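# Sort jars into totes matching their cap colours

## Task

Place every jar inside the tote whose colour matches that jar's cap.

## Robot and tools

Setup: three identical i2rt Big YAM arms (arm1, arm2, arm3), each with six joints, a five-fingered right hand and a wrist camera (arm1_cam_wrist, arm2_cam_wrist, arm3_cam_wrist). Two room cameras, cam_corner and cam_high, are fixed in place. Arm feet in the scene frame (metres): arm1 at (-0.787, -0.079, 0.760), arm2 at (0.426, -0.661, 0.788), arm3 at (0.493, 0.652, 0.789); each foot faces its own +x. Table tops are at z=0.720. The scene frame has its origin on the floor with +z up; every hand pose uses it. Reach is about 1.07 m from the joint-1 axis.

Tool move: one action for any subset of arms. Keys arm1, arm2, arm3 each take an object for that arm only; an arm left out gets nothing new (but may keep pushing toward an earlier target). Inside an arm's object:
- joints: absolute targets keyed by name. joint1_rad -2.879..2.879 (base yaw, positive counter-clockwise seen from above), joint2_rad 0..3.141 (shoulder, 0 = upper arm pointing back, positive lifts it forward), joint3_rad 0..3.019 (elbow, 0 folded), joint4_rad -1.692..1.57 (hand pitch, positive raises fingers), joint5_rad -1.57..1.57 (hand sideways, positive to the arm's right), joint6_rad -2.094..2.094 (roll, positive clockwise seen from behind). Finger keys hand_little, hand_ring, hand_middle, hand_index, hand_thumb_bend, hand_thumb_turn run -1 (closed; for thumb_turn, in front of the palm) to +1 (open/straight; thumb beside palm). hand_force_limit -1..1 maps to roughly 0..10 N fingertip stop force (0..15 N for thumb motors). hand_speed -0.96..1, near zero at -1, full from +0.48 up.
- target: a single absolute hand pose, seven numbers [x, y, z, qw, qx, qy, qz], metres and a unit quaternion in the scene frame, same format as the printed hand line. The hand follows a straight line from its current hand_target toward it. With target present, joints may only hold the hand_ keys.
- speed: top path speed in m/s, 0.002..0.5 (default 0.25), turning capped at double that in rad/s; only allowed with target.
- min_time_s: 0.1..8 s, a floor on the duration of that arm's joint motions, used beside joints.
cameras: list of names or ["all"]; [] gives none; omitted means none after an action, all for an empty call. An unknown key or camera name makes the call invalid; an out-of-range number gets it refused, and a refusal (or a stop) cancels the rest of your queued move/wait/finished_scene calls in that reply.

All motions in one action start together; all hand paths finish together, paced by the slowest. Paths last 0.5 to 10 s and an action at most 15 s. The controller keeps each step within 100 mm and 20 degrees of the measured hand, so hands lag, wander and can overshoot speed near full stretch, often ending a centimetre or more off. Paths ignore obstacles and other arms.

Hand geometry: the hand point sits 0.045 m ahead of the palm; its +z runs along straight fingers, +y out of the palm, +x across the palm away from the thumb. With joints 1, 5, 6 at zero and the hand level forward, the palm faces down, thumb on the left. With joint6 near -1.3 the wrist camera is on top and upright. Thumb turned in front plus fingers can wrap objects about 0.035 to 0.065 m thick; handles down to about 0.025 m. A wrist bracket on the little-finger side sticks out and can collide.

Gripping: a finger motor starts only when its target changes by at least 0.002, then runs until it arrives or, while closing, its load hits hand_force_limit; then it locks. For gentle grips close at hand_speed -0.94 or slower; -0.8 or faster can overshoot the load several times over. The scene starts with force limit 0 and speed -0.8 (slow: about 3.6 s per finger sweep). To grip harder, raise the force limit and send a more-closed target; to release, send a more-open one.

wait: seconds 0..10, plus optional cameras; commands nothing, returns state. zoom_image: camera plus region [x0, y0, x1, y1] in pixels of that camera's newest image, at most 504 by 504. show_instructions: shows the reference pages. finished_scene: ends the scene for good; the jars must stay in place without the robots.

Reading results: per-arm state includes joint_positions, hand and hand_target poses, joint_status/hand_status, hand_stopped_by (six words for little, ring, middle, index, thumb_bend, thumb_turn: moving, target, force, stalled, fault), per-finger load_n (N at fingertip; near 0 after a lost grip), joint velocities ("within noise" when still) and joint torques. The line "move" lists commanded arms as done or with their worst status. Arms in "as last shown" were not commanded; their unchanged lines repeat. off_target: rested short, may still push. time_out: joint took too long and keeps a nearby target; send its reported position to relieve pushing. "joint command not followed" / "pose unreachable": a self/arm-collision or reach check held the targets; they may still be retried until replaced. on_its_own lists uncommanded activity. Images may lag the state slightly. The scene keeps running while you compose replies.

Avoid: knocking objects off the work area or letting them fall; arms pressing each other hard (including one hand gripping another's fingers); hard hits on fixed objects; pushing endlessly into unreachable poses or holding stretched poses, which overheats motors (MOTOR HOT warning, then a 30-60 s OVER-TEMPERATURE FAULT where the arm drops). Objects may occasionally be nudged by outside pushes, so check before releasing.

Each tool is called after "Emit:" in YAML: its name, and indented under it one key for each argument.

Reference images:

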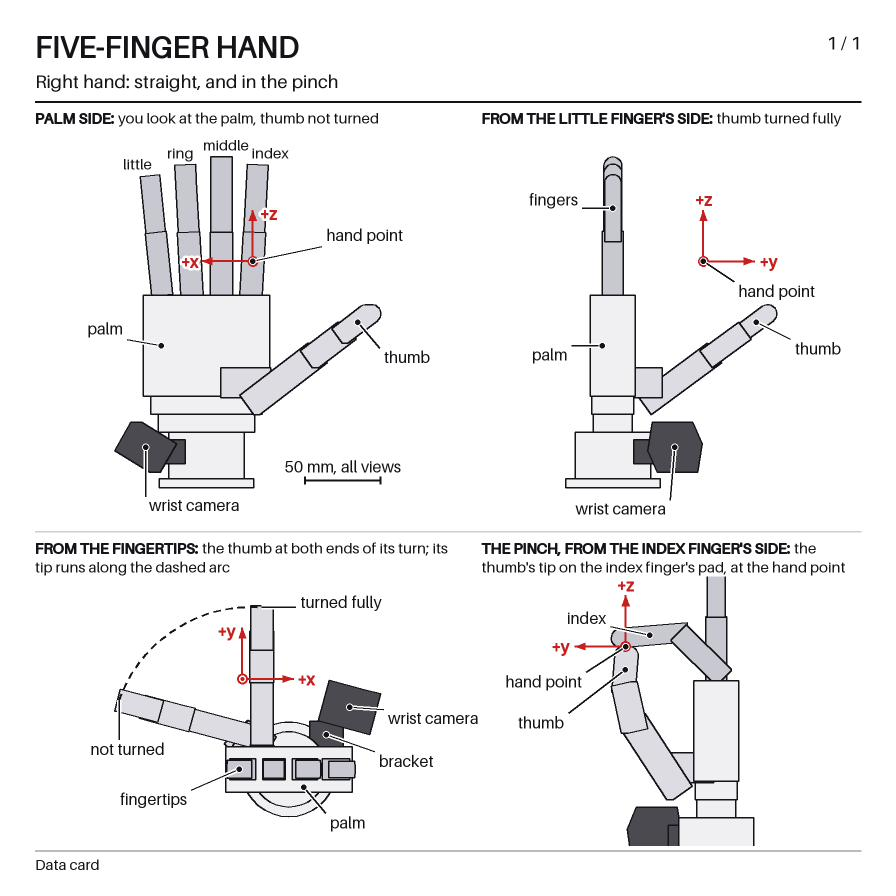

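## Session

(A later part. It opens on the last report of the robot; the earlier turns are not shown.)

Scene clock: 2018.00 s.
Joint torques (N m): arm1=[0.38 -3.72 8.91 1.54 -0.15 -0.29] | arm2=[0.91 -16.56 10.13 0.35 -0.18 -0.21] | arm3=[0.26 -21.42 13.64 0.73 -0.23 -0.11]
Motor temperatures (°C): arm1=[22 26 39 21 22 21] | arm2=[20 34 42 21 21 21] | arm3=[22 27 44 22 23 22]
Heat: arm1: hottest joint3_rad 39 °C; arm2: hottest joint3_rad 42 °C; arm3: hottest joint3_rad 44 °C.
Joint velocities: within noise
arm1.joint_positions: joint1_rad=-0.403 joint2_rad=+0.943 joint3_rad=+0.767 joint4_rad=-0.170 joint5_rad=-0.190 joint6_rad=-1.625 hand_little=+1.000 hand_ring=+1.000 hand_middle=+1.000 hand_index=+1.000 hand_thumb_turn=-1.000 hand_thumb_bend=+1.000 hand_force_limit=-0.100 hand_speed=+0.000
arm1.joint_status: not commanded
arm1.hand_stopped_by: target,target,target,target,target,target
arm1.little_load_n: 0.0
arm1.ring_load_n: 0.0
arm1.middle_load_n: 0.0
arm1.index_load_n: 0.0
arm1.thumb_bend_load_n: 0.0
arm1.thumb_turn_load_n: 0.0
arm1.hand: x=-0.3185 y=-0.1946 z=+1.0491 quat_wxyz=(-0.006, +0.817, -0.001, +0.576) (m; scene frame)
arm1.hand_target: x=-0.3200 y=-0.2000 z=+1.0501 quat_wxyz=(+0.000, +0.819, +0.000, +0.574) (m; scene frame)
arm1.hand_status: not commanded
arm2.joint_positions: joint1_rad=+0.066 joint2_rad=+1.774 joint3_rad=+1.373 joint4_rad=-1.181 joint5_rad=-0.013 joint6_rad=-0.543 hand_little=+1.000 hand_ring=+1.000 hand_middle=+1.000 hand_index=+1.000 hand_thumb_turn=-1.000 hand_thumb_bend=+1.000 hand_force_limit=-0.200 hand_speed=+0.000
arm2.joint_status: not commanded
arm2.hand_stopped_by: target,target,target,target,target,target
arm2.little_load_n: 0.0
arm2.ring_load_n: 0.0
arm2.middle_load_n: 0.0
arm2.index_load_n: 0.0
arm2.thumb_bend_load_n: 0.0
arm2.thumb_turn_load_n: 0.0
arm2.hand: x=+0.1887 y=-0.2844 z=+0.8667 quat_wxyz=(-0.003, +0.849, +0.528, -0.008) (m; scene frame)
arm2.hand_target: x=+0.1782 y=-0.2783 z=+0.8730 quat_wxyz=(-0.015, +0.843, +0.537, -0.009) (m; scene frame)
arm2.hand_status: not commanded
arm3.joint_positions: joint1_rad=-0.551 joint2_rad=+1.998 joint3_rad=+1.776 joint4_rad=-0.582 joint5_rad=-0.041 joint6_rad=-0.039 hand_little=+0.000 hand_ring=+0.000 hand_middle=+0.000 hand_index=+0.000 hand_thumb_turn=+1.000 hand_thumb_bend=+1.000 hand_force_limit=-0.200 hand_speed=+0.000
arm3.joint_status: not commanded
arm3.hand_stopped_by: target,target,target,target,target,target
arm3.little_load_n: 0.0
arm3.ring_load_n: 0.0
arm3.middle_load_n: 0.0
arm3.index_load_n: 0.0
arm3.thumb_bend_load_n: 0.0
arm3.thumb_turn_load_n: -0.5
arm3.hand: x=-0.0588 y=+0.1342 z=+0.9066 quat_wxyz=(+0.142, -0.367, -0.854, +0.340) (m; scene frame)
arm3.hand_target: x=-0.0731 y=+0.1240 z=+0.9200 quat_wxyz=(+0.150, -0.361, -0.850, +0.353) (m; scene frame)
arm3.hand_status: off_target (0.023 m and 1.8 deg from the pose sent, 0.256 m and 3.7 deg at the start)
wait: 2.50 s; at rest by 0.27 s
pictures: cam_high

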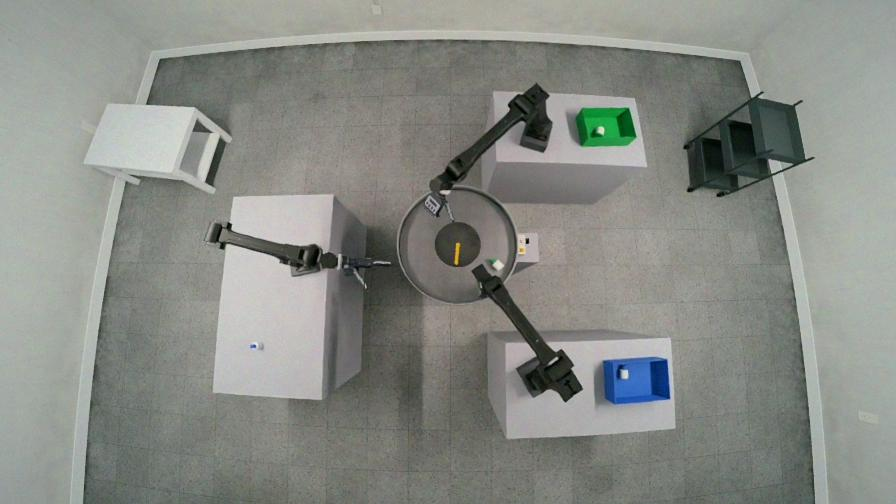

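Emit:
move:
  arm3: {"target": [-0.115, 0.141, 0.831, -0.1495, 0.3610, 0.8505, -0.3523], "speed": 0.15}
  cameras: ["cam_high", "arm3_cam_wrist"]

Emit:
zoom_image:
  camera: "cam_high"
  region: [380, 170, 540, 330]

Scene clock: 2028.83 s.
Joint torques (N m): arm1=[0.38 -3.72 8.92 1.51 -0.16 -0.29] | arm2=[0.97 -16.5 10.13 0.36 -0.17 -0.21] | arm3=[0.21 -23.88 11.4 1.55 -0.22 -0.1]
Motor temperatures (°C): arm1=[22 26 39 21 22 21] | arm2=[20 34 42 21 21 21] | arm3=[22 28 45 22 23 22]
Heat: arm1: hottest joint3_rad 39 °C; arm2: hottest joint3_rad 42 °C; arm3: hottest joint3_rad 45 °C.
move: arm3 off_target
Joint velocities: within noise
arm1, arm2: as last shown
arm2.index_load_n: 0.5
arm3.joint_positions: joint1_rad=-0.609 joint2_rad=+2.135 joint3_rad=+1.776 joint4_rad=-0.450 joint5_rad=-0.083 joint6_rad=-0.079 hand_little=+0.000 hand_ring=+0.000 hand_middle=+0.000 hand_index=+0.000 hand_thumb_turn=+1.000 hand_thumb_bend=+1.000 hand_force_limit=-0.200 hand_speed=+0.000
arm3.joint_status: not commanded
arm3.hand_stopped_by: target,target,target,target,target,target
arm3.little_load_n: 0.0
arm3.ring_load_n: 0.0
arm3.middle_load_n: 0.0
arm3.index_load_n: 0.0
arm3.thumb_bend_load_n: 0.0
arm3.thumb_turn_load_n: 0.0
arm3.hand: x=-0.1023 y=+0.1497 z=+0.8223 quat_wxyz=(+0.141, -0.368, -0.855, +0.339) (m; scene frame)
arm3.hand_target: x=-0.1143 y=+0.1414 z=+0.8311 quat_wxyz=(+0.150, -0.361, -0.850, +0.352) (m; scene frame)
arm3.hand_status: off_target (0.018 m and 2.1 deg from the pose sent, 0.095 m and 1.8 deg at the start)
pictures: arm3_cam_wrist, cam_high

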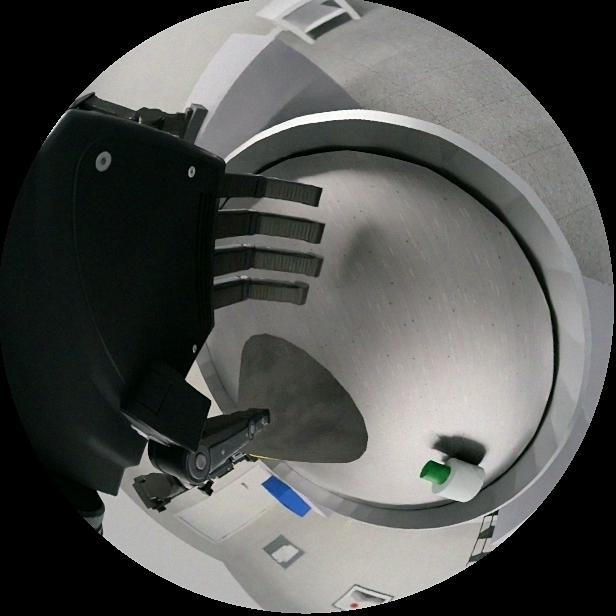

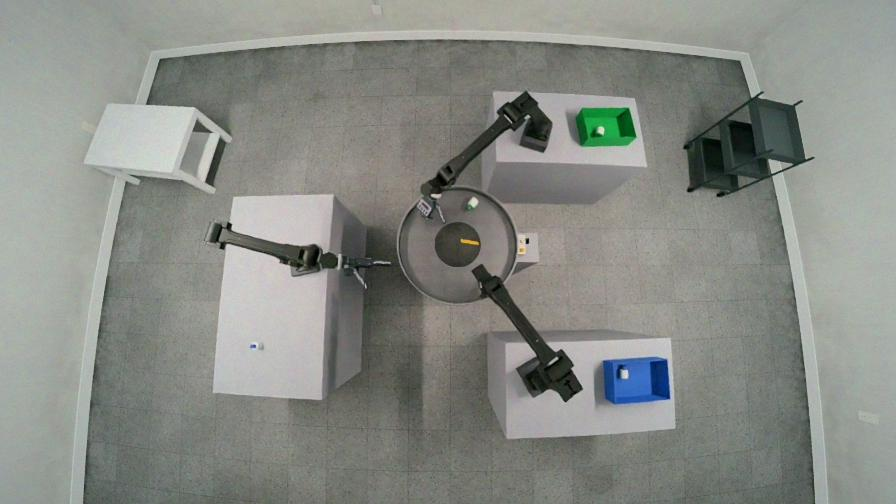

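Scaled by 3.150 from the camera's 896x504 image, which has a finer 1280x720 frame.

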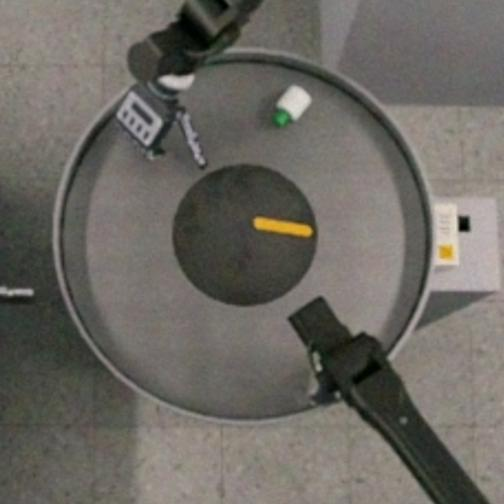

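Emit:
wait:
  seconds: 1.5
  cameras: ["arm3_cam_wrist"]

Emit:
zoom_image:
  camera: "arm3_cam_wrist"
  region: [150, 130, 450, 430]

Scene clock: 2039.80 s.
Joint torques (N m): arm1=[0.32 -3.72 8.91 1.52 -0.16 -0.29] | arm2=[0.85 -16.56 10.13 0.35 -0.18 -0.21] | arm3=[0.38 -23.06 11.44 1.62 -0.23 -0.09]
Motor temperatures (°C): arm1=[22 26 39 21 22 21] | arm2=[20 34 42 21 21 21] | arm3=[22 28 46 22 23 22]
Heat: arm1: hottest joint3_rad 39 °C; arm2: hottest joint3_rad 42 °C; arm3: hottest joint3_rad 46 °C.
Joint velocities: within noise
arm1.joint_positions: joint1_rad=-0.403 joint2_rad=+0.943 joint3_rad=+0.767 joint4_rad=-0.170 joint5_rad=-0.190 joint6_rad=-1.625 hand_little=+1.000 hand_ring=+1.000 hand_middle=+1.000 hand_index=+1.000 hand_thumb_turn=-1.000 hand_thumb_bend=+1.000 hand_force_limit=-0.100 hand_speed=+0.000
arm1.joint_status: not commanded
arm1.hand_stopped_by: target,target,target,target,target,target
arm1.little_load_n: 0.0
arm1.ring_load_n: 0.0
arm1.middle_load_n: 0.0
arm1.index_load_n: -0.5
arm1.thumb_bend_load_n: 0.0
arm1.thumb_turn_load_n: 0.5
arm1.hand: x=-0.3185 y=-0.1946 z=+1.0491 quat_wxyz=(-0.006, +0.817, -0.001, +0.576) (m; scene frame)
arm1.hand_target: x=-0.3200 y=-0.2000 z=+1.0501 quat_wxyz=(+0.000, +0.819, +0.000, +0.574) (m; scene frame)
arm1.hand_status: not commanded
arm2.joint_positions: joint1_rad=+0.066 joint2_rad=+1.774 joint3_rad=+1.373 joint4_rad=-1.181 joint5_rad=-0.013 joint6_rad=-0.543 hand_little=+1.000 hand_ring=+1.000 hand_middle=+1.000 hand_index=+1.000 hand_thumb_turn=-1.000 hand_thumb_bend=+1.000 hand_force_limit=-0.200 hand_speed=+0.000
arm2.joint_status: not commanded
arm2.hand_stopped_by: target,target,target,target,target,target
arm2.little_load_n: 0.0
arm2.ring_load_n: 0.0
arm2.middle_load_n: 0.0
arm2.index_load_n: 0.0
arm2.thumb_bend_load_n: 0.0
arm2.thumb_turn_load_n: 0.0
arm2.hand: x=+0.1887 y=-0.2844 z=+0.8667 quat_wxyz=(-0.003, +0.849, +0.528, -0.008) (m; scene frame)
arm2.hand_target: x=+0.1782 y=-0.2783 z=+0.8730 quat_wxyz=(-0.015, +0.843, +0.537, -0.009) (m; scene frame)
arm2.hand_status: not commanded
arm3.joint_positions: joint1_rad=-0.609 joint2_rad=+2.135 joint3_rad=+1.776 joint4_rad=-0.450 joint5_rad=-0.083 joint6_rad=-0.079 hand_little=+0.000 hand_ring=+0.000 hand_middle=+0.000 hand_index=+0.000 hand_thumb_turn=+1.000 hand_thumb_bend=+1.000 hand_force_limit=-0.200 hand_speed=+0.000
arm3.joint_status: not commanded
arm3.hand_stopped_by: target,target,target,target,target,target
arm3.little_load_n: 0.0
arm3.ring_load_n: 0.0
arm3.middle_load_n: 0.0
arm3.index_load_n: 0.0
arm3.thumb_bend_load_n: 0.0
arm3.thumb_turn_load_n: -0.5
arm3.hand: x=-0.1023 y=+0.1497 z=+0.8223 quat_wxyz=(+0.141, -0.367, -0.855, +0.339) (m; scene frame)
arm3.hand_target: x=-0.1143 y=+0.1414 z=+0.8311 quat_wxyz=(+0.150, -0.361, -0.850, +0.352) (m; scene frame)
arm3.hand_status: off_target (0.018 m and 2.0 deg from the pose sent, 0.095 m and 1.8 deg at the start)
wait: 1.50 s; at rest from the start
pictures: arm3_cam_wrist

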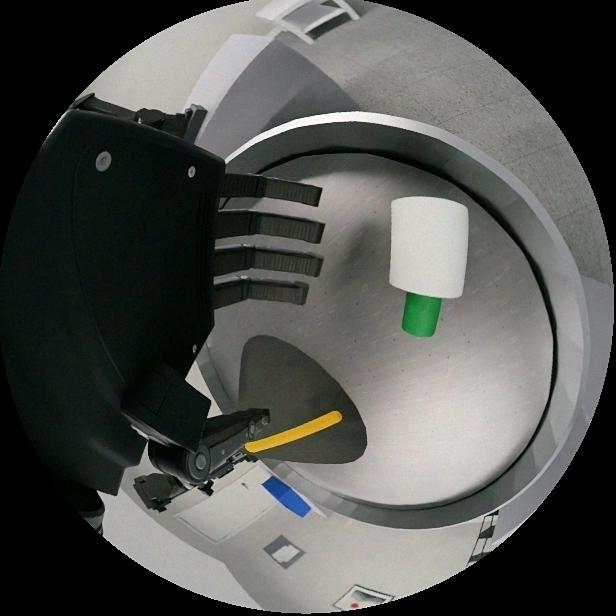

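Scaled by 1.680 from the camera's 616x616 image, which has a finer 880x880 frame.

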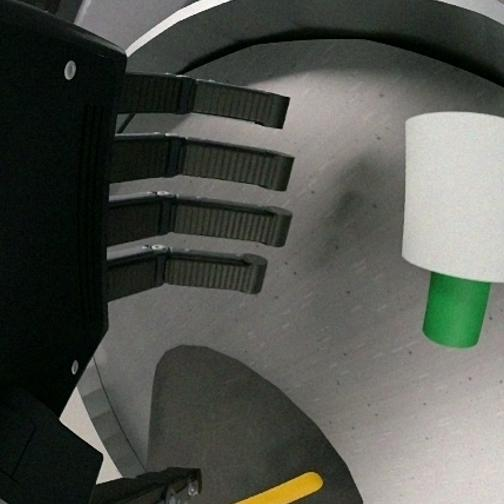

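Emit:
wait:
  seconds: 0.1
  cameras: ["arm3_cam_wrist", "cam_high"]

Emit:
zoom_image:
  camera: "cam_high"
  region: [380, 170, 540, 330]

Scene clock: 2054.60 s.
Joint torques (N m): arm1=[0.32 -3.72 8.92 1.51 -0.16 -0.29] | arm2=[0.91 -16.56 10.1 0.35 -0.17 -0.21] | arm3=[0.62 -22.83 11.32 1.61 -0.16 -0.1]
Motor temperatures (°C): arm1=[22 26 39 21 22 21] | arm2=[20 34 42 21 21 21] | arm3=[22 28 46 22 23 22]
Heat: arm1: hottest joint3_rad 39 °C; arm2: hottest joint3_rad 42 °C; arm3: hottest joint3_rad 46 °C.
Joint velocities: within noise
arm1.joint_positions: joint1_rad=-0.403 joint2_rad=+0.943 joint3_rad=+0.767 joint4_rad=-0.170 joint5_rad=-0.190 joint6_rad=-1.625 hand_little=+1.000 hand_ring=+1.000 hand_middle=+1.000 hand_index=+1.000 hand_thumb_turn=-1.000 hand_thumb_bend=+1.000 hand_force_limit=-0.100 hand_speed=+0.000
arm1.joint_status: not commanded
arm1.hand_stopped_by: target,target,target,target,target,target
arm1.little_load_n: -0.5
arm1.ring_load_n: 0.0
arm1.middle_load_n: 0.0
arm1.index_load_n: 0.0
arm1.thumb_bend_load_n: 0.0
arm1.thumb_turn_load_n: 0.0
arm1.hand: x=-0.3185 y=-0.1946 z=+1.0491 quat_wxyz=(-0.006, +0.817, -0.001, +0.576) (m; scene frame)
arm1.hand_target: x=-0.3200 y=-0.2000 z=+1.0501 quat_wxyz=(+0.000, +0.819, +0.000, +0.574) (m; scene frame)
arm1.hand_status: not commanded
arm2.joint_positions: joint1_rad=+0.066 joint2_rad=+1.774 joint3_rad=+1.373 joint4_rad=-1.181 joint5_rad=-0.013 joint6_rad=-0.543 hand_little=+1.000 hand_ring=+1.000 hand_middle=+1.000 hand_index=+1.000 hand_thumb_turn=-1.000 hand_thumb_bend=+1.000 hand_force_limit=-0.200 hand_speed=+0.000
arm2.joint_status: not commanded
arm2.hand_stopped_by: target,target,target,target,target,target
arm2.little_load_n: 0.0
arm2.ring_load_n: 0.0
arm2.middle_load_n: 0.0
arm2.index_load_n: 0.0
arm2.thumb_bend_load_n: 0.0
arm2.thumb_turn_load_n: 0.0
arm2.hand: x=+0.1887 y=-0.2844 z=+0.8667 quat_wxyz=(-0.003, +0.849, +0.528, -0.008) (m; scene frame)
arm2.hand_target: x=+0.1782 y=-0.2783 z=+0.8730 quat_wxyz=(-0.015, +0.843, +0.537, -0.009) (m; scene frame)
arm2.hand_status: not commanded
arm3.joint_positions: joint1_rad=-0.609 joint2_rad=+2.135 joint3_rad=+1.776 joint4_rad=-0.448 joint5_rad=-0.084 joint6_rad=-0.080 hand_little=+0.000 hand_ring=+0.000 hand_middle=+0.000 hand_index=+0.000 hand_thumb_turn=+1.000 hand_thumb_bend=+1.000 hand_force_limit=-0.200 hand_speed=+0.000
arm3.joint_status: not commanded
arm3.hand_stopped_by: target,target,target,target,target,target
arm3.little_load_n: 0.5
arm3.ring_load_n: 0.0
arm3.middle_load_n: 0.0
arm3.index_load_n: 0.0
arm3.thumb_bend_load_n: 0.0
arm3.thumb_turn_load_n: -0.5
arm3.hand: x=-0.1026 y=+0.1493 z=+0.8226 quat_wxyz=(+0.141, -0.367, -0.855, +0.340) (m; scene frame)
arm3.hand_target: x=-0.1143 y=+0.1414 z=+0.8311 quat_wxyz=(+0.149, -0.361, -0.850, +0.352) (m; scene frame)
arm3.hand_status: off_target (0.017 m and 1.9 deg from the pose sent, 0.095 m and 1.8 deg at the start)
wait: 0.10 s; at rest from the start
pictures: arm3_cam_wrist, cam_high

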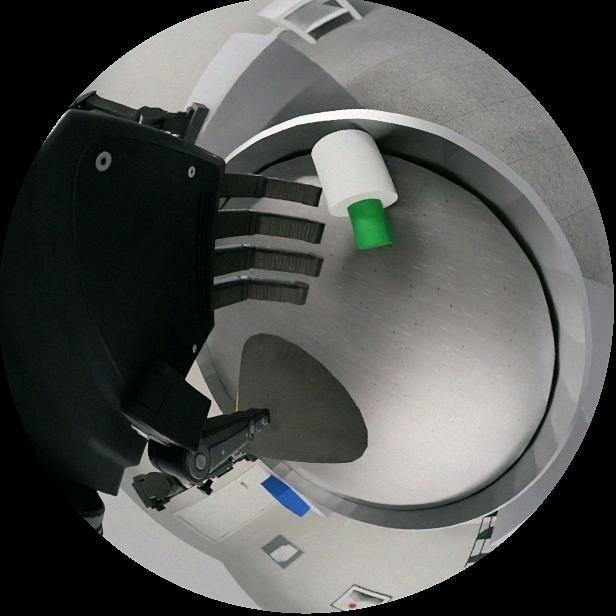

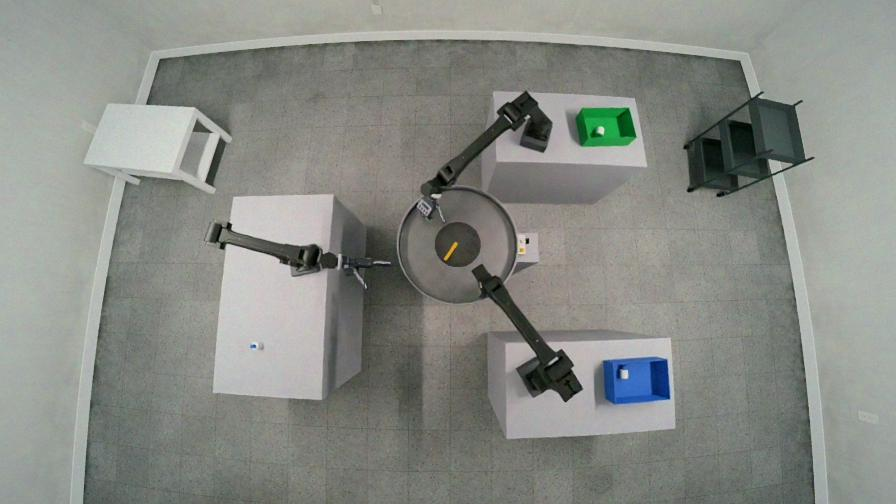

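Scaled by 3.150 from the camera's 896x504 image, which has a finer 1280x720 frame.

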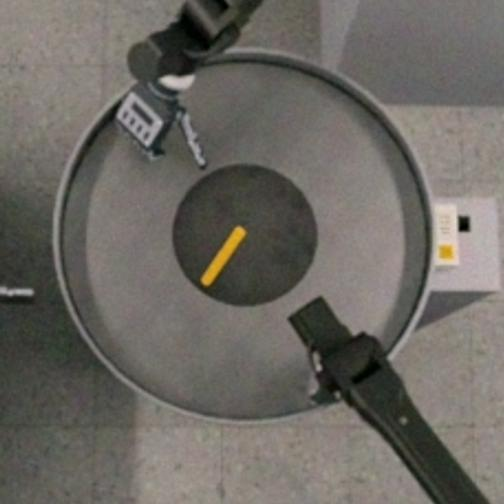

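Emit:
move:
  arm3: {"joints": {"hand_speed": 0.2, "hand_force_limit": -0.2, "hand_index": -0.08, "hand_middle": -0.08, "hand_ring": -0.08, "hand_little": -0.08, "hand_thumb_turn": -1}}

Emit:
move:
  arm3: {"target": [-0.1188, 0.146, 0.823, -0.1495, 0.3610, 0.8505, -0.3523], "speed": 0.04}
  cameras: ["arm3_cam_wrist"]

Emit:
zoom_image:
  camera: "arm3_cam_wrist"
  region: [180, 80, 480, 380]

Scene clock: 2074.07 s.
Joint torques (N m): arm1=[0.38 -3.72 8.92 1.52 -0.15 -0.29] | arm2=[0.91 -16.56 10.1 0.36 -0.17 -0.22] | arm3=[0.79 -22.83 11.43 1.36 -0.16 -0.06]
Motor temperatures (°C): arm1=[22 26 39 21 22 21] | arm2=[20 34 42 21 21 21] | arm3=[22 29 47 22 23 22]
Heat: arm1: hottest joint3_rad 39 °C; arm2: hottest joint3_rad 42 °C; arm3: hottest joint3_rad 47 °C.
move: arm3 done
Joint velocities: within noise
arm1, arm2: as last shown
arm1.little_load_n: 0.0
arm1.thumb_turn_load_n: 0.5
arm3.joint_positions: joint1_rad=-0.609 joint2_rad=+2.135 joint3_rad=+1.776 joint4_rad=-0.447 joint5_rad=-0.084 joint6_rad=-0.082 hand_little=-0.080 hand_ring=-0.080 hand_middle=-0.080 hand_index=-0.080 hand_thumb_turn=-1.000 hand_thumb_bend=+1.000 hand_force_limit=-0.200 hand_speed=+0.200
arm3.joint_status: all done
arm3.hand_stopped_by: target,target,target,target,target,target
arm3.little_load_n: 0.0
arm3.ring_load_n: 0.0
arm3.middle_load_n: 0.0
arm3.index_load_n: 0.0
arm3.thumb_bend_load_n: 0.0
arm3.thumb_turn_load_n: 0.0
arm3.hand: x=-0.1027 y=+0.1493 z=+0.8226 quat_wxyz=(+0.141, -0.366, -0.855, +0.340) (m; scene frame)
arm3.hand_target: x=-0.1143 y=+0.1414 z=+0.8311 quat_wxyz=(+0.149, -0.361, -0.851, +0.352) (m; scene frame)
arm3.hand_status: not commanded
pictures: none

Scene clock: 2075.03 s.
Joint torques (N m): arm1=[0.38 -3.72 8.91 1.54 -0.15 -0.29] | arm2=[0.91 -16.5 10.11 0.36 -0.17 -0.21] | arm3=[-0.56 -22.89 10.85 1.2 -0.21 -0.1]
Motor temperatures (°C): arm1=[22 26 39 21 22 21] | arm2=[20 34 42 21 21 21] | arm3=[22 29 47 22 23 22]
Heat: arm1: hottest joint3_rad 39 °C; arm2: hottest joint3_rad 42 °C; arm3: hottest joint3_rad 47 °C.
move: arm3 off_target
Joint velocities: within noise
arm1, arm2: as last shown
arm3.joint_positions: joint1_rad=-0.610 joint2_rad=+2.135 joint3_rad=+1.776 joint4_rad=-0.430 joint5_rad=-0.090 joint6_rad=-0.088 hand_little=-0.080 hand_ring=-0.080 hand_middle=-0.080 hand_index=-0.080 hand_thumb_turn=-1.000 hand_thumb_bend=+1.000 hand_force_limit=-0.200 hand_speed=+0.200
arm3.joint_status: not commanded
arm3.hand_stopped_by: target,target,target,target,target,target
arm3.little_load_n: 0.0
arm3.ring_load_n: 0.0
arm3.middle_load_n: 0.0
arm3.index_load_n: 0.0
arm3.thumb_bend_load_n: 0.0
arm3.thumb_turn_load_n: 0.0
arm3.hand: x=-0.1057 y=+0.1469 z=+0.8250 quat_wxyz=(+0.144, -0.361, -0.853, +0.347) (m; scene frame)
arm3.hand_target: x=-0.1184 y=+0.1465 z=+0.8229 quat_wxyz=(+0.150, -0.361, -0.850, +0.352) (m; scene frame)
arm3.hand_status: off_target (0.013 m and 0.9 deg from the pose sent, 0.016 m and 1.8 deg at the start)
pictures: arm3_cam_wrist

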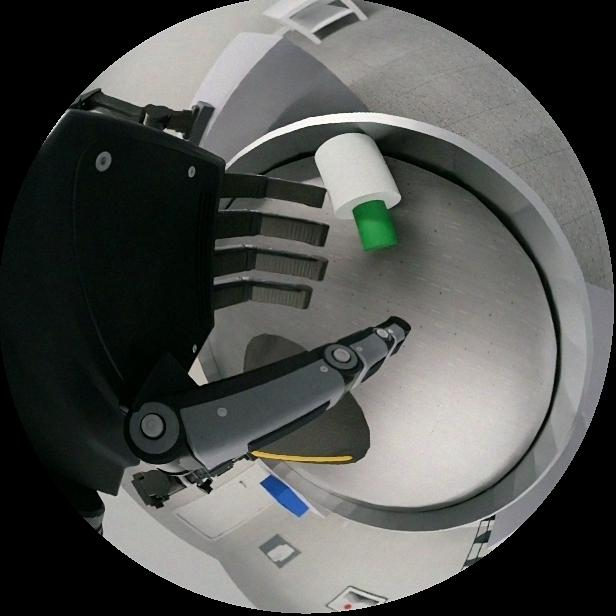

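Scaled by 1.680 from the camera's 616x616 image, which has a finer 880x880 frame.

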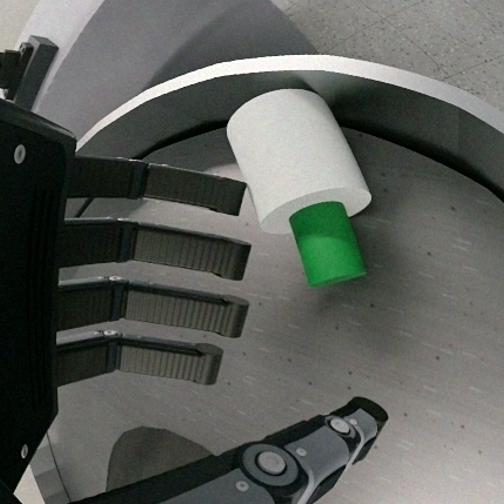

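Emit:
move:
  arm3: {"target": [-0.140, 0.169, 0.822, -0.1495, 0.3610, 0.8505, -0.3523], "speed": 0.05}
  cameras: ["arm3_cam_wrist"]

Emit:
zoom_image:
  camera: "arm3_cam_wrist"
  region: [180, 80, 480, 380]

Scene clock: 2112.77 s.
Joint torques (N m): arm1=[0.32 -3.72 8.92 1.52 -0.16 -0.29] | arm2=[0.91 -16.5 10.13 0.34 -0.17 -0.21] | arm3=[-3.49 -21.71 11.84 0.92 0.31 -0.18]
Motor temperatures (°C): arm1=[22 26 39 21 22 21] | arm2=[20 34 43 21 21 21] | arm3=[22 29 47 22 23 22]
Heat: arm1: hottest joint3_rad 39 °C; arm2: hottest joint3_rad 43 °C; arm3: hottest joint3_rad 47 °C.
move: arm3 off_target
Joint velocities: within noise
arm1, arm2: as last shown
arm1.thumb_bend_load_n: 0.5
arm1.thumb_turn_load_n: 0.0
arm3.joint_positions: joint1_rad=-0.625 joint2_rad=+2.135 joint3_rad=+1.776 joint4_rad=-0.429 joint5_rad=-0.135 joint6_rad=-0.106 hand_little=-0.080 hand_ring=-0.080 hand_middle=-0.080 hand_index=-0.080 hand_thumb_turn=-1.000 hand_thumb_bend=+1.000 hand_force_limit=-0.200 hand_speed=+0.200
arm3.joint_status: not commanded
arm3.hand_stopped_by: target,target,target,target,target,target
arm3.little_load_n: 0.5
arm3.ring_load_n: 0.0
arm3.middle_load_n: 0.0
arm3.index_load_n: 0.0
arm3.thumb_bend_load_n: 0.0
arm3.thumb_turn_load_n: 0.0
arm3.hand: x=-0.1076 y=+0.1507 z=+0.8263 quat_wxyz=(+0.132, -0.351, -0.856, +0.355) (m; scene frame)
arm3.hand_target: x=-0.1383 y=+0.1704 z=+0.8222 quat_wxyz=(+0.150, -0.361, -0.850, +0.352) (m; scene frame)
arm3.hand_status: off_target (0.037 m and 2.4 deg from the pose sent, 0.041 m and 0.9 deg at the start)
pictures: arm3_cam_wrist

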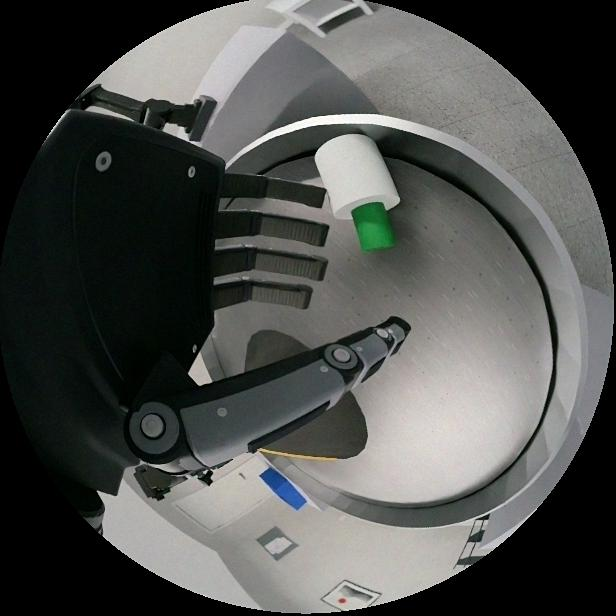

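Scaled by 1.680 from the camera's 616x616 image, which has a finer 880x880 frame.

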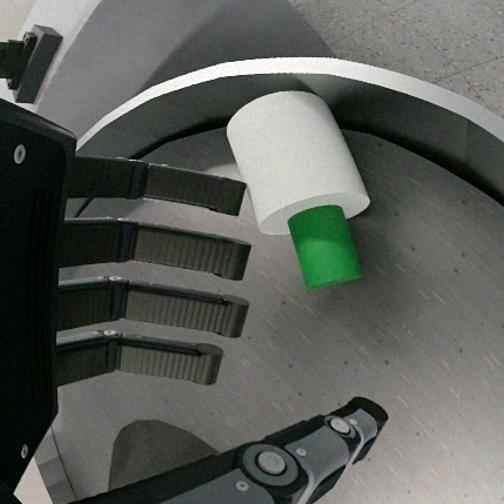

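Emit:
move:
  arm3: {"target": [-0.120, 0.150, 0.825, -0.1495, 0.3610, 0.8505, -0.3523], "speed": 0.05}
  cameras: ["cam_high", "cam_corner"]

Emit:
zoom_image:
  camera: "cam_high"
  region: [390, 170, 470, 250]

Emit:
zoom_image:
  camera: "cam_corner"
  region: [330, 170, 510, 300]

Scene clock: 2120.20 s.
Joint torques (N m): arm1=[0.32 -3.66 8.91 1.54 -0.16 -0.29] | arm2=[0.85 -16.5 10.13 0.35 -0.17 -0.21] | arm3=[-0.44 -22.83 10.51 1.2 0.19 0.02]
Motor temperatures (°C): arm1=[22 26 39 21 22 21] | arm2=[20 34 43 21 21 21] | arm3=[22 30 47 22 23 22]
Heat: arm1: hottest joint3_rad 39 °C; arm2: hottest joint3_rad 43 °C; arm3: hottest joint3_rad 47 °C.
move: arm3 off_target
Joint velocities: within noise
arm1, arm2: as last shown
arm1.thumb_bend_load_n: 0.0
arm3.joint_positions: joint1_rad=-0.618 joint2_rad=+2.135 joint3_rad=+1.776 joint4_rad=-0.426 joint5_rad=-0.105 joint6_rad=-0.103 hand_little=-0.080 hand_ring=-0.080 hand_middle=-0.080 hand_index=-0.080 hand_thumb_turn=-1.000 hand_thumb_bend=+1.000 hand_force_limit=-0.200 hand_speed=+0.200
arm3.joint_status: not commanded
arm3.hand_stopped_by: target,target,target,target,target,target
arm3.little_load_n: 0.0
arm3.ring_load_n: 0.0
arm3.middle_load_n: 0.0
arm3.index_load_n: 0.0
arm3.thumb_bend_load_n: -0.5
arm3.thumb_turn_load_n: 0.0
arm3.hand: x=-0.1090 y=+0.1503 z=+0.8257 quat_wxyz=(+0.143, -0.355, -0.855, +0.351) (m; scene frame)
arm3.hand_target: x=-0.1198 y=+0.1504 z=+0.8249 quat_wxyz=(+0.150, -0.361, -0.850, +0.352) (m; scene frame)
arm3.hand_status: off_target (0.011 m and 1.1 deg from the pose sent, 0.013 m and 2.4 deg at the start)
pictures: cam_corner, cam_high

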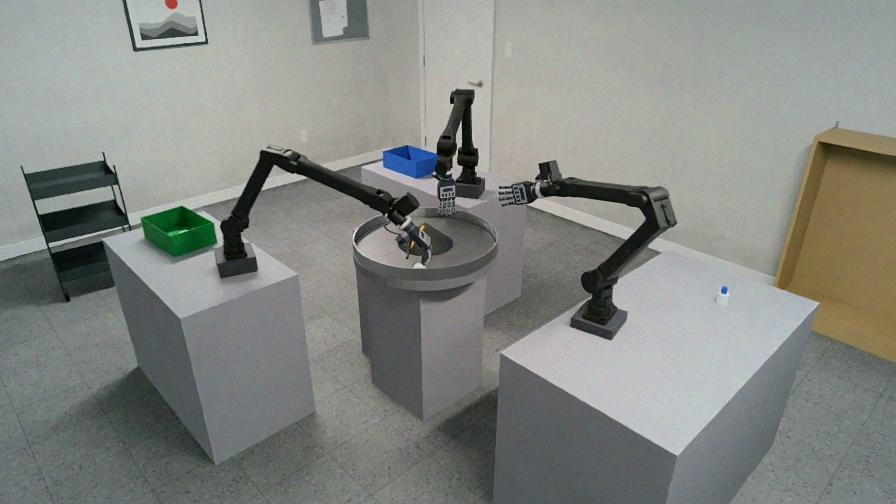

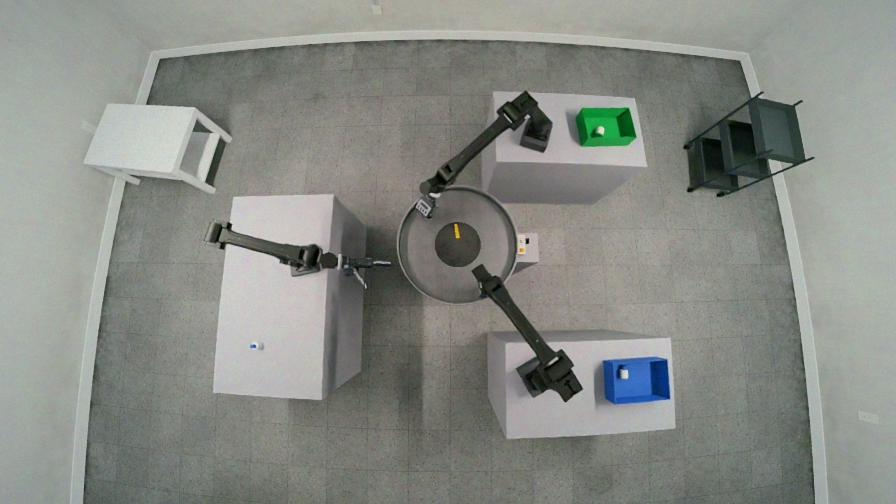

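Scaled by 6.300 from the camera's 896x504 image, which has a finer 1280x720 frame.

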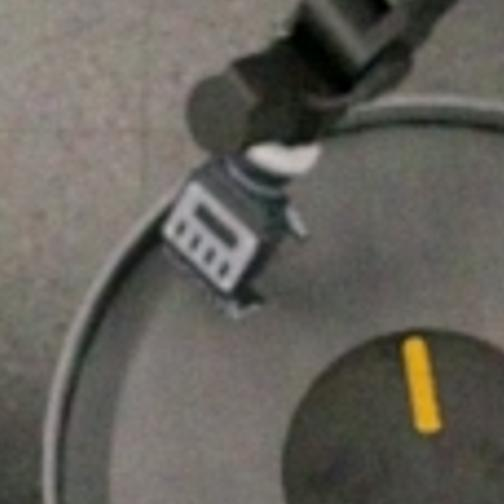

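Scaled by 2.800 from the camera's 896x504 image, which has a finer 1280x720 frame.

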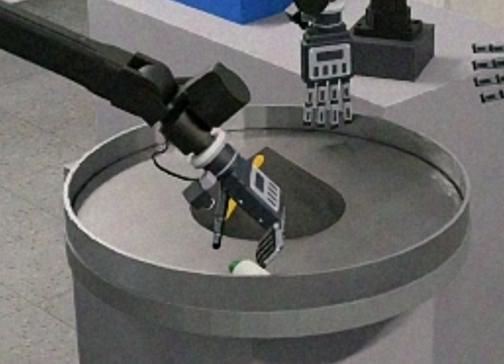

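Emit:
move:
  arm3: {"target": [-0.0985, 0.129, 0.827, -0.1495, 0.3610, 0.8505, -0.3523], "speed": 0.04}
  cameras: ["arm3_cam_wrist"]

Emit:
zoom_image:
  camera: "arm3_cam_wrist"
  region: [180, 80, 480, 380]

Emit:
wait:
  seconds: 1.5
  cameras: ["arm3_cam_wrist"]

Scene clock: 2159.37 s.
Joint torques (N m): arm1=[0.38 -3.66 8.91 1.52 -0.16 -0.29] | arm2=[0.85 -16.56 10.13 0.35 -0.17 -0.21] | arm3=[0.73 -24.06 9.11 1.28 -0.08 0.05]
Motor temperatures (°C): arm1=[22 26 39 21 22 21] | arm2=[20 34 43 21 21 21] | arm3=[22 30 47 22 24 22]
Heat: arm1: hottest joint3_rad 39 °C; arm2: hottest joint3_rad 43 °C; arm3: hottest joint3_rad 47 °C.
move: arm3 done
Joint velocities: within noise
arm1, arm2: as last shown
arm1.ring_load_n: 0.5
arm3.joint_positions: joint1_rad=-0.586 joint2_rad=+2.135 joint3_rad=+1.776 joint4_rad=-0.425 joint5_rad=-0.067 joint6_rad=-0.075 hand_little=-0.080 hand_ring=-0.080 hand_middle=-0.080 hand_index=-0.080 hand_thumb_turn=-1.000 hand_thumb_bend=+1.000 hand_force_limit=-0.200 hand_speed=+0.200
arm3.joint_status: not commanded
arm3.hand_stopped_by: target,target,target,target,target,target
arm3.little_load_n: 0.0
arm3.ring_load_n: 0.0
arm3.middle_load_n: 0.0
arm3.index_load_n: 0.0
arm3.thumb_bend_load_n: 0.0
arm3.thumb_turn_load_n: 0.0
arm3.hand: x=-0.0973 y=+0.1341 z=+0.8255 quat_wxyz=(+0.149, -0.360, -0.853, +0.348) (m; scene frame)
arm3.hand_target: x=-0.0984 y=+0.1290 z=+0.8269 quat_wxyz=(+0.149, -0.361, -0.851, +0.352) (m; scene frame)
arm3.hand_status: done (0.005 m and 0.6 deg from the pose sent, 0.024 m and 1.1 deg at the start)
pictures: arm3_cam_wrist

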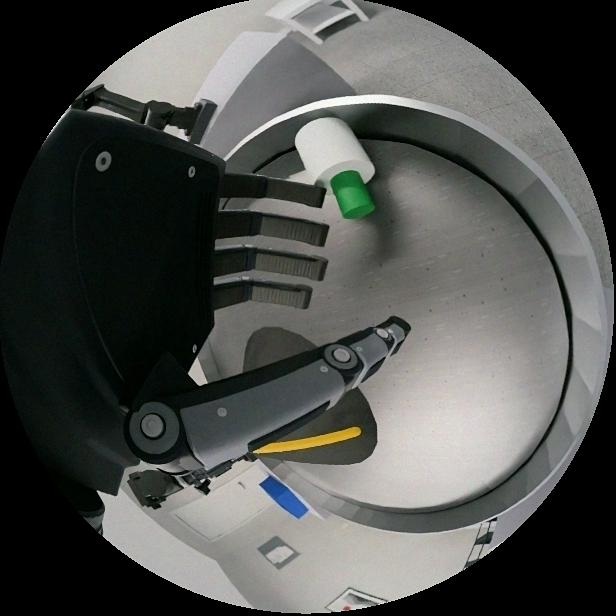

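Scaled by 1.680 from the camera's 616x616 image, which has a finer 880x880 frame.

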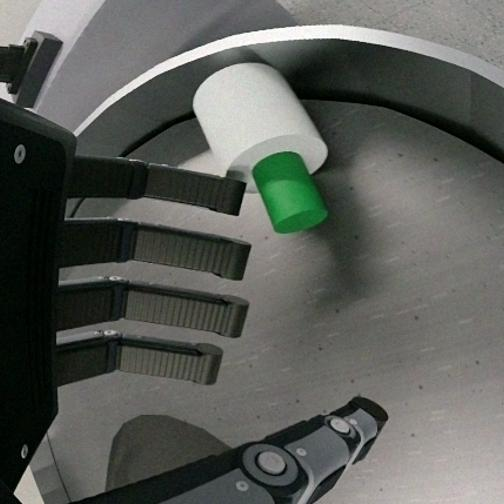

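Scene clock: 2160.87 s.
Joint torques (N m): arm1=[0.38 -3.72 8.92 1.54 -0.16 -0.29] | arm2=[0.85 -16.62 10.11 0.36 -0.18 -0.21] | arm3=[1.14 -24.29 9.26 1.39 -0.04 0.03]
Motor temperatures (°C): arm1=[22 26 39 21 22 21] | arm2=[20 34 43 21 21 21] | arm3=[22 30 47 22 24 22]
Heat: arm1: hottest joint3_rad 39 °C; arm2: hottest joint3_rad 43 °C; arm3: hottest joint3_rad 47 °C.
Joint velocities: within noise
arm1.joint_positions: joint1_rad=-0.403 joint2_rad=+0.943 joint3_rad=+0.767 joint4_rad=-0.170 joint5_rad=-0.190 joint6_rad=-1.625 hand_little=+1.000 hand_ring=+1.000 hand_middle=+1.000 hand_index=+1.000 hand_thumb_turn=-1.000 hand_thumb_bend=+1.000 hand_force_limit=-0.100 hand_speed=+0.000
arm1.joint_status: not commanded
arm1.hand_stopped_by: target,target,target,target,target,target
arm1.little_load_n: 0.0
arm1.ring_load_n: 0.0
arm1.middle_load_n: 0.0
arm1.index_load_n: 0.0
arm1.thumb_bend_load_n: 0.0
arm1.thumb_turn_load_n: 0.0
arm1.hand: x=-0.3185 y=-0.1946 z=+1.0491 quat_wxyz=(-0.006, +0.817, -0.001, +0.576) (m; scene frame)
arm1.hand_target: x=-0.3200 y=-0.2000 z=+1.0501 quat_wxyz=(+0.000, +0.819, +0.000, +0.574) (m; scene frame)
arm1.hand_status: not commanded
arm2.joint_positions: joint1_rad=+0.066 joint2_rad=+1.774 joint3_rad=+1.373 joint4_rad=-1.181 joint5_rad=-0.013 joint6_rad=-0.543 hand_little=+1.000 hand_ring=+1.000 hand_middle=+1.000 hand_index=+1.000 hand_thumb_turn=-1.000 hand_thumb_bend=+1.000 hand_force_limit=-0.200 hand_speed=+0.000
arm2.joint_status: not commanded
arm2.hand_stopped_by: target,target,target,target,target,target
arm2.little_load_n: 0.5
arm2.ring_load_n: 0.0
arm2.middle_load_n: 0.0
arm2.index_load_n: 0.0
arm2.thumb_bend_load_n: 0.0
arm2.thumb_turn_load_n: 0.0
arm2.hand: x=+0.1887 y=-0.2844 z=+0.8667 quat_wxyz=(-0.003, +0.849, +0.528, -0.008) (m; scene frame)
arm2.hand_target: x=+0.1782 y=-0.2783 z=+0.8730 quat_wxyz=(-0.015, +0.843, +0.537, -0.009) (m; scene frame)
arm2.hand_status: not commanded
arm3.joint_positions: joint1_rad=-0.586 joint2_rad=+2.135 joint3_rad=+1.776 joint4_rad=-0.425 joint5_rad=-0.067 joint6_rad=-0.075 hand_little=-0.080 hand_ring=-0.080 hand_middle=-0.080 hand_index=-0.080 hand_thumb_turn=-1.000 hand_thumb_bend=+1.000 hand_force_limit=-0.200 hand_speed=+0.200
arm3.joint_status: not commanded
arm3.hand_stopped_by: target,target,target,target,target,target
arm3.little_load_n: 0.0
arm3.ring_load_n: 0.0
arm3.middle_load_n: 0.0
arm3.index_load_n: -0.5
arm3.thumb_bend_load_n: 0.0
arm3.thumb_turn_load_n: 0.0
arm3.hand: x=-0.0973 y=+0.1341 z=+0.8255 quat_wxyz=(+0.148, -0.360, -0.853, +0.348) (m; scene frame)
arm3.hand_target: x=-0.0983 y=+0.1290 z=+0.8269 quat_wxyz=(+0.149, -0.361, -0.851, +0.352) (m; scene frame)
arm3.hand_status: done (0.005 m and 0.6 deg from the pose sent, 0.024 m and 1.1 deg at the start)
wait: 1.50 s; at rest by 0.27 s
pictures: arm3_cam_wrist

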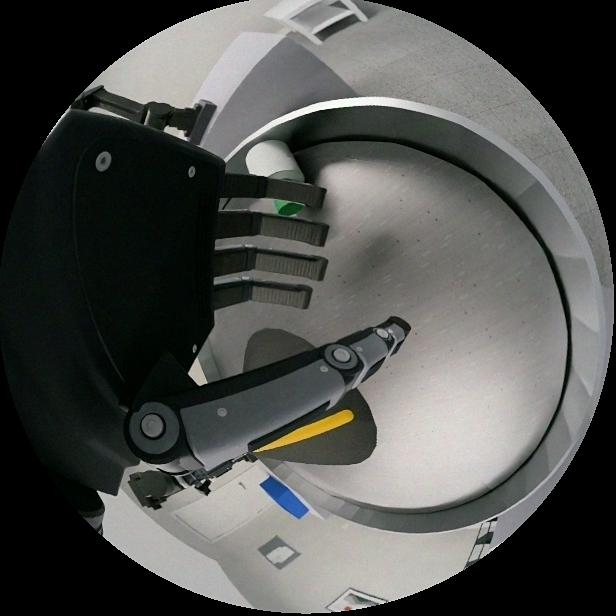

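Emit:
wait:
  seconds: 0.1
  cameras: ["cam_high"]

Emit:
zoom_image:
  camera: "cam_high"
  region: [380, 170, 540, 330]

Scene clock: 2164.47 s.
Joint torques (N m): arm1=[0.38 -3.78 8.91 1.52 -0.15 -0.29] | arm2=[0.85 -16.62 10.13 0.35 -0.17 -0.21] | arm3=[0.97 -24.06 9.31 1.43 -0.09 0.02]
Motor temperatures (°C): arm1=[22 26 39 21 22 21] | arm2=[20 34 43 21 21 21] | arm3=[22 30 47 22 24 22]
Heat: arm1: hottest joint3_rad 39 °C; arm2: hottest joint3_rad 43 °C; arm3: hottest joint3_rad 47 °C.
Joint velocities: within noise
arm1.joint_positions: joint1_rad=-0.403 joint2_rad=+0.943 joint3_rad=+0.767 joint4_rad=-0.170 joint5_rad=-0.190 joint6_rad=-1.625 hand_little=+1.000 hand_ring=+1.000 hand_middle=+1.000 hand_index=+1.000 hand_thumb_turn=-1.000 hand_thumb_bend=+1.000 hand_force_limit=-0.100 hand_speed=+0.000
arm1.joint_status: not commanded
arm1.hand_stopped_by: target,target,target,target,target,target
arm1.little_load_n: 0.0
arm1.ring_load_n: 0.0
arm1.middle_load_n: 0.0
arm1.index_load_n: 0.0
arm1.thumb_bend_load_n: 0.0
arm1.thumb_turn_load_n: 0.0
arm1.hand: x=-0.3185 y=-0.1946 z=+1.0491 quat_wxyz=(-0.006, +0.817, -0.001, +0.576) (m; scene frame)
arm1.hand_target: x=-0.3200 y=-0.2000 z=+1.0501 quat_wxyz=(+0.000, +0.819, +0.000, +0.574) (m; scene frame)
arm1.hand_status: not commanded
arm2.joint_positions: joint1_rad=+0.066 joint2_rad=+1.774 joint3_rad=+1.373 joint4_rad=-1.181 joint5_rad=-0.013 joint6_rad=-0.543 hand_little=+1.000 hand_ring=+1.000 hand_middle=+1.000 hand_index=+1.000 hand_thumb_turn=-1.000 hand_thumb_bend=+1.000 hand_force_limit=-0.200 hand_speed=+0.000
arm2.joint_status: not commanded
arm2.hand_stopped_by: target,target,target,target,target,target
arm2.little_load_n: 0.0
arm2.ring_load_n: 0.0
arm2.middle_load_n: 0.0
arm2.index_load_n: 0.0
arm2.thumb_bend_load_n: 0.0
arm2.thumb_turn_load_n: 0.0
arm2.hand: x=+0.1887 y=-0.2844 z=+0.8667 quat_wxyz=(-0.003, +0.849, +0.528, -0.008) (m; scene frame)
arm2.hand_target: x=+0.1782 y=-0.2783 z=+0.8730 quat_wxyz=(-0.015, +0.843, +0.537, -0.009) (m; scene frame)
arm2.hand_status: not commanded
arm3.joint_positions: joint1_rad=-0.586 joint2_rad=+2.135 joint3_rad=+1.776 joint4_rad=-0.425 joint5_rad=-0.067 joint6_rad=-0.075 hand_little=-0.080 hand_ring=-0.080 hand_middle=-0.080 hand_index=-0.080 hand_thumb_turn=-1.000 hand_thumb_bend=+1.000 hand_force_limit=-0.200 hand_speed=+0.200
arm3.joint_status: not commanded
arm3.hand_stopped_by: target,target,target,target,target,target
arm3.little_load_n: 0.0
arm3.ring_load_n: 0.0
arm3.middle_load_n: 0.0
arm3.index_load_n: 0.0
arm3.thumb_bend_load_n: 0.0
arm3.thumb_turn_load_n: 0.0
arm3.hand: x=-0.0973 y=+0.1341 z=+0.8255 quat_wxyz=(+0.148, -0.360, -0.853, +0.348) (m; scene frame)
arm3.hand_target: x=-0.0983 y=+0.1290 z=+0.8269 quat_wxyz=(+0.149, -0.361, -0.851, +0.352) (m; scene frame)
arm3.hand_status: done (0.005 m and 0.6 deg from the pose sent, 0.024 m and 1.1 deg at the start)
wait: 0.10 s; at rest from the start
pictures: cam_high

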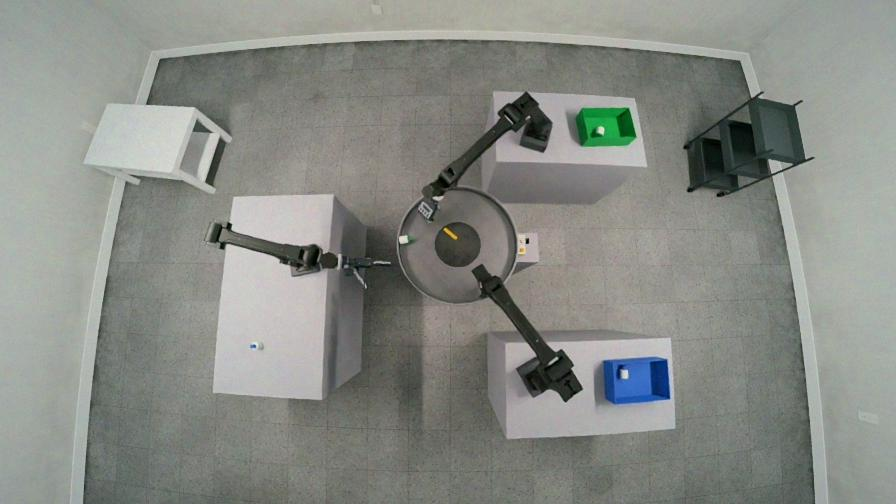

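Scaled by 3.150 from the camera's 896x504 image, which has a finer 1280x720 frame.

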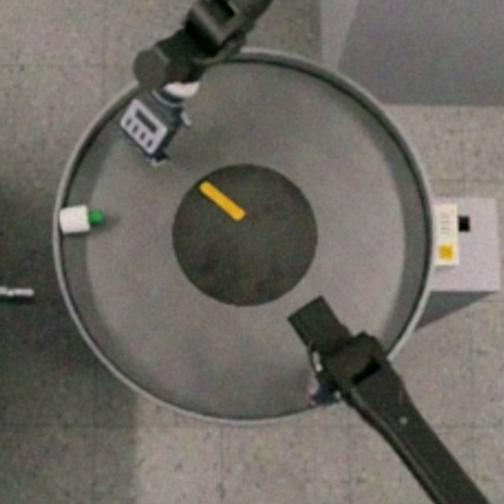

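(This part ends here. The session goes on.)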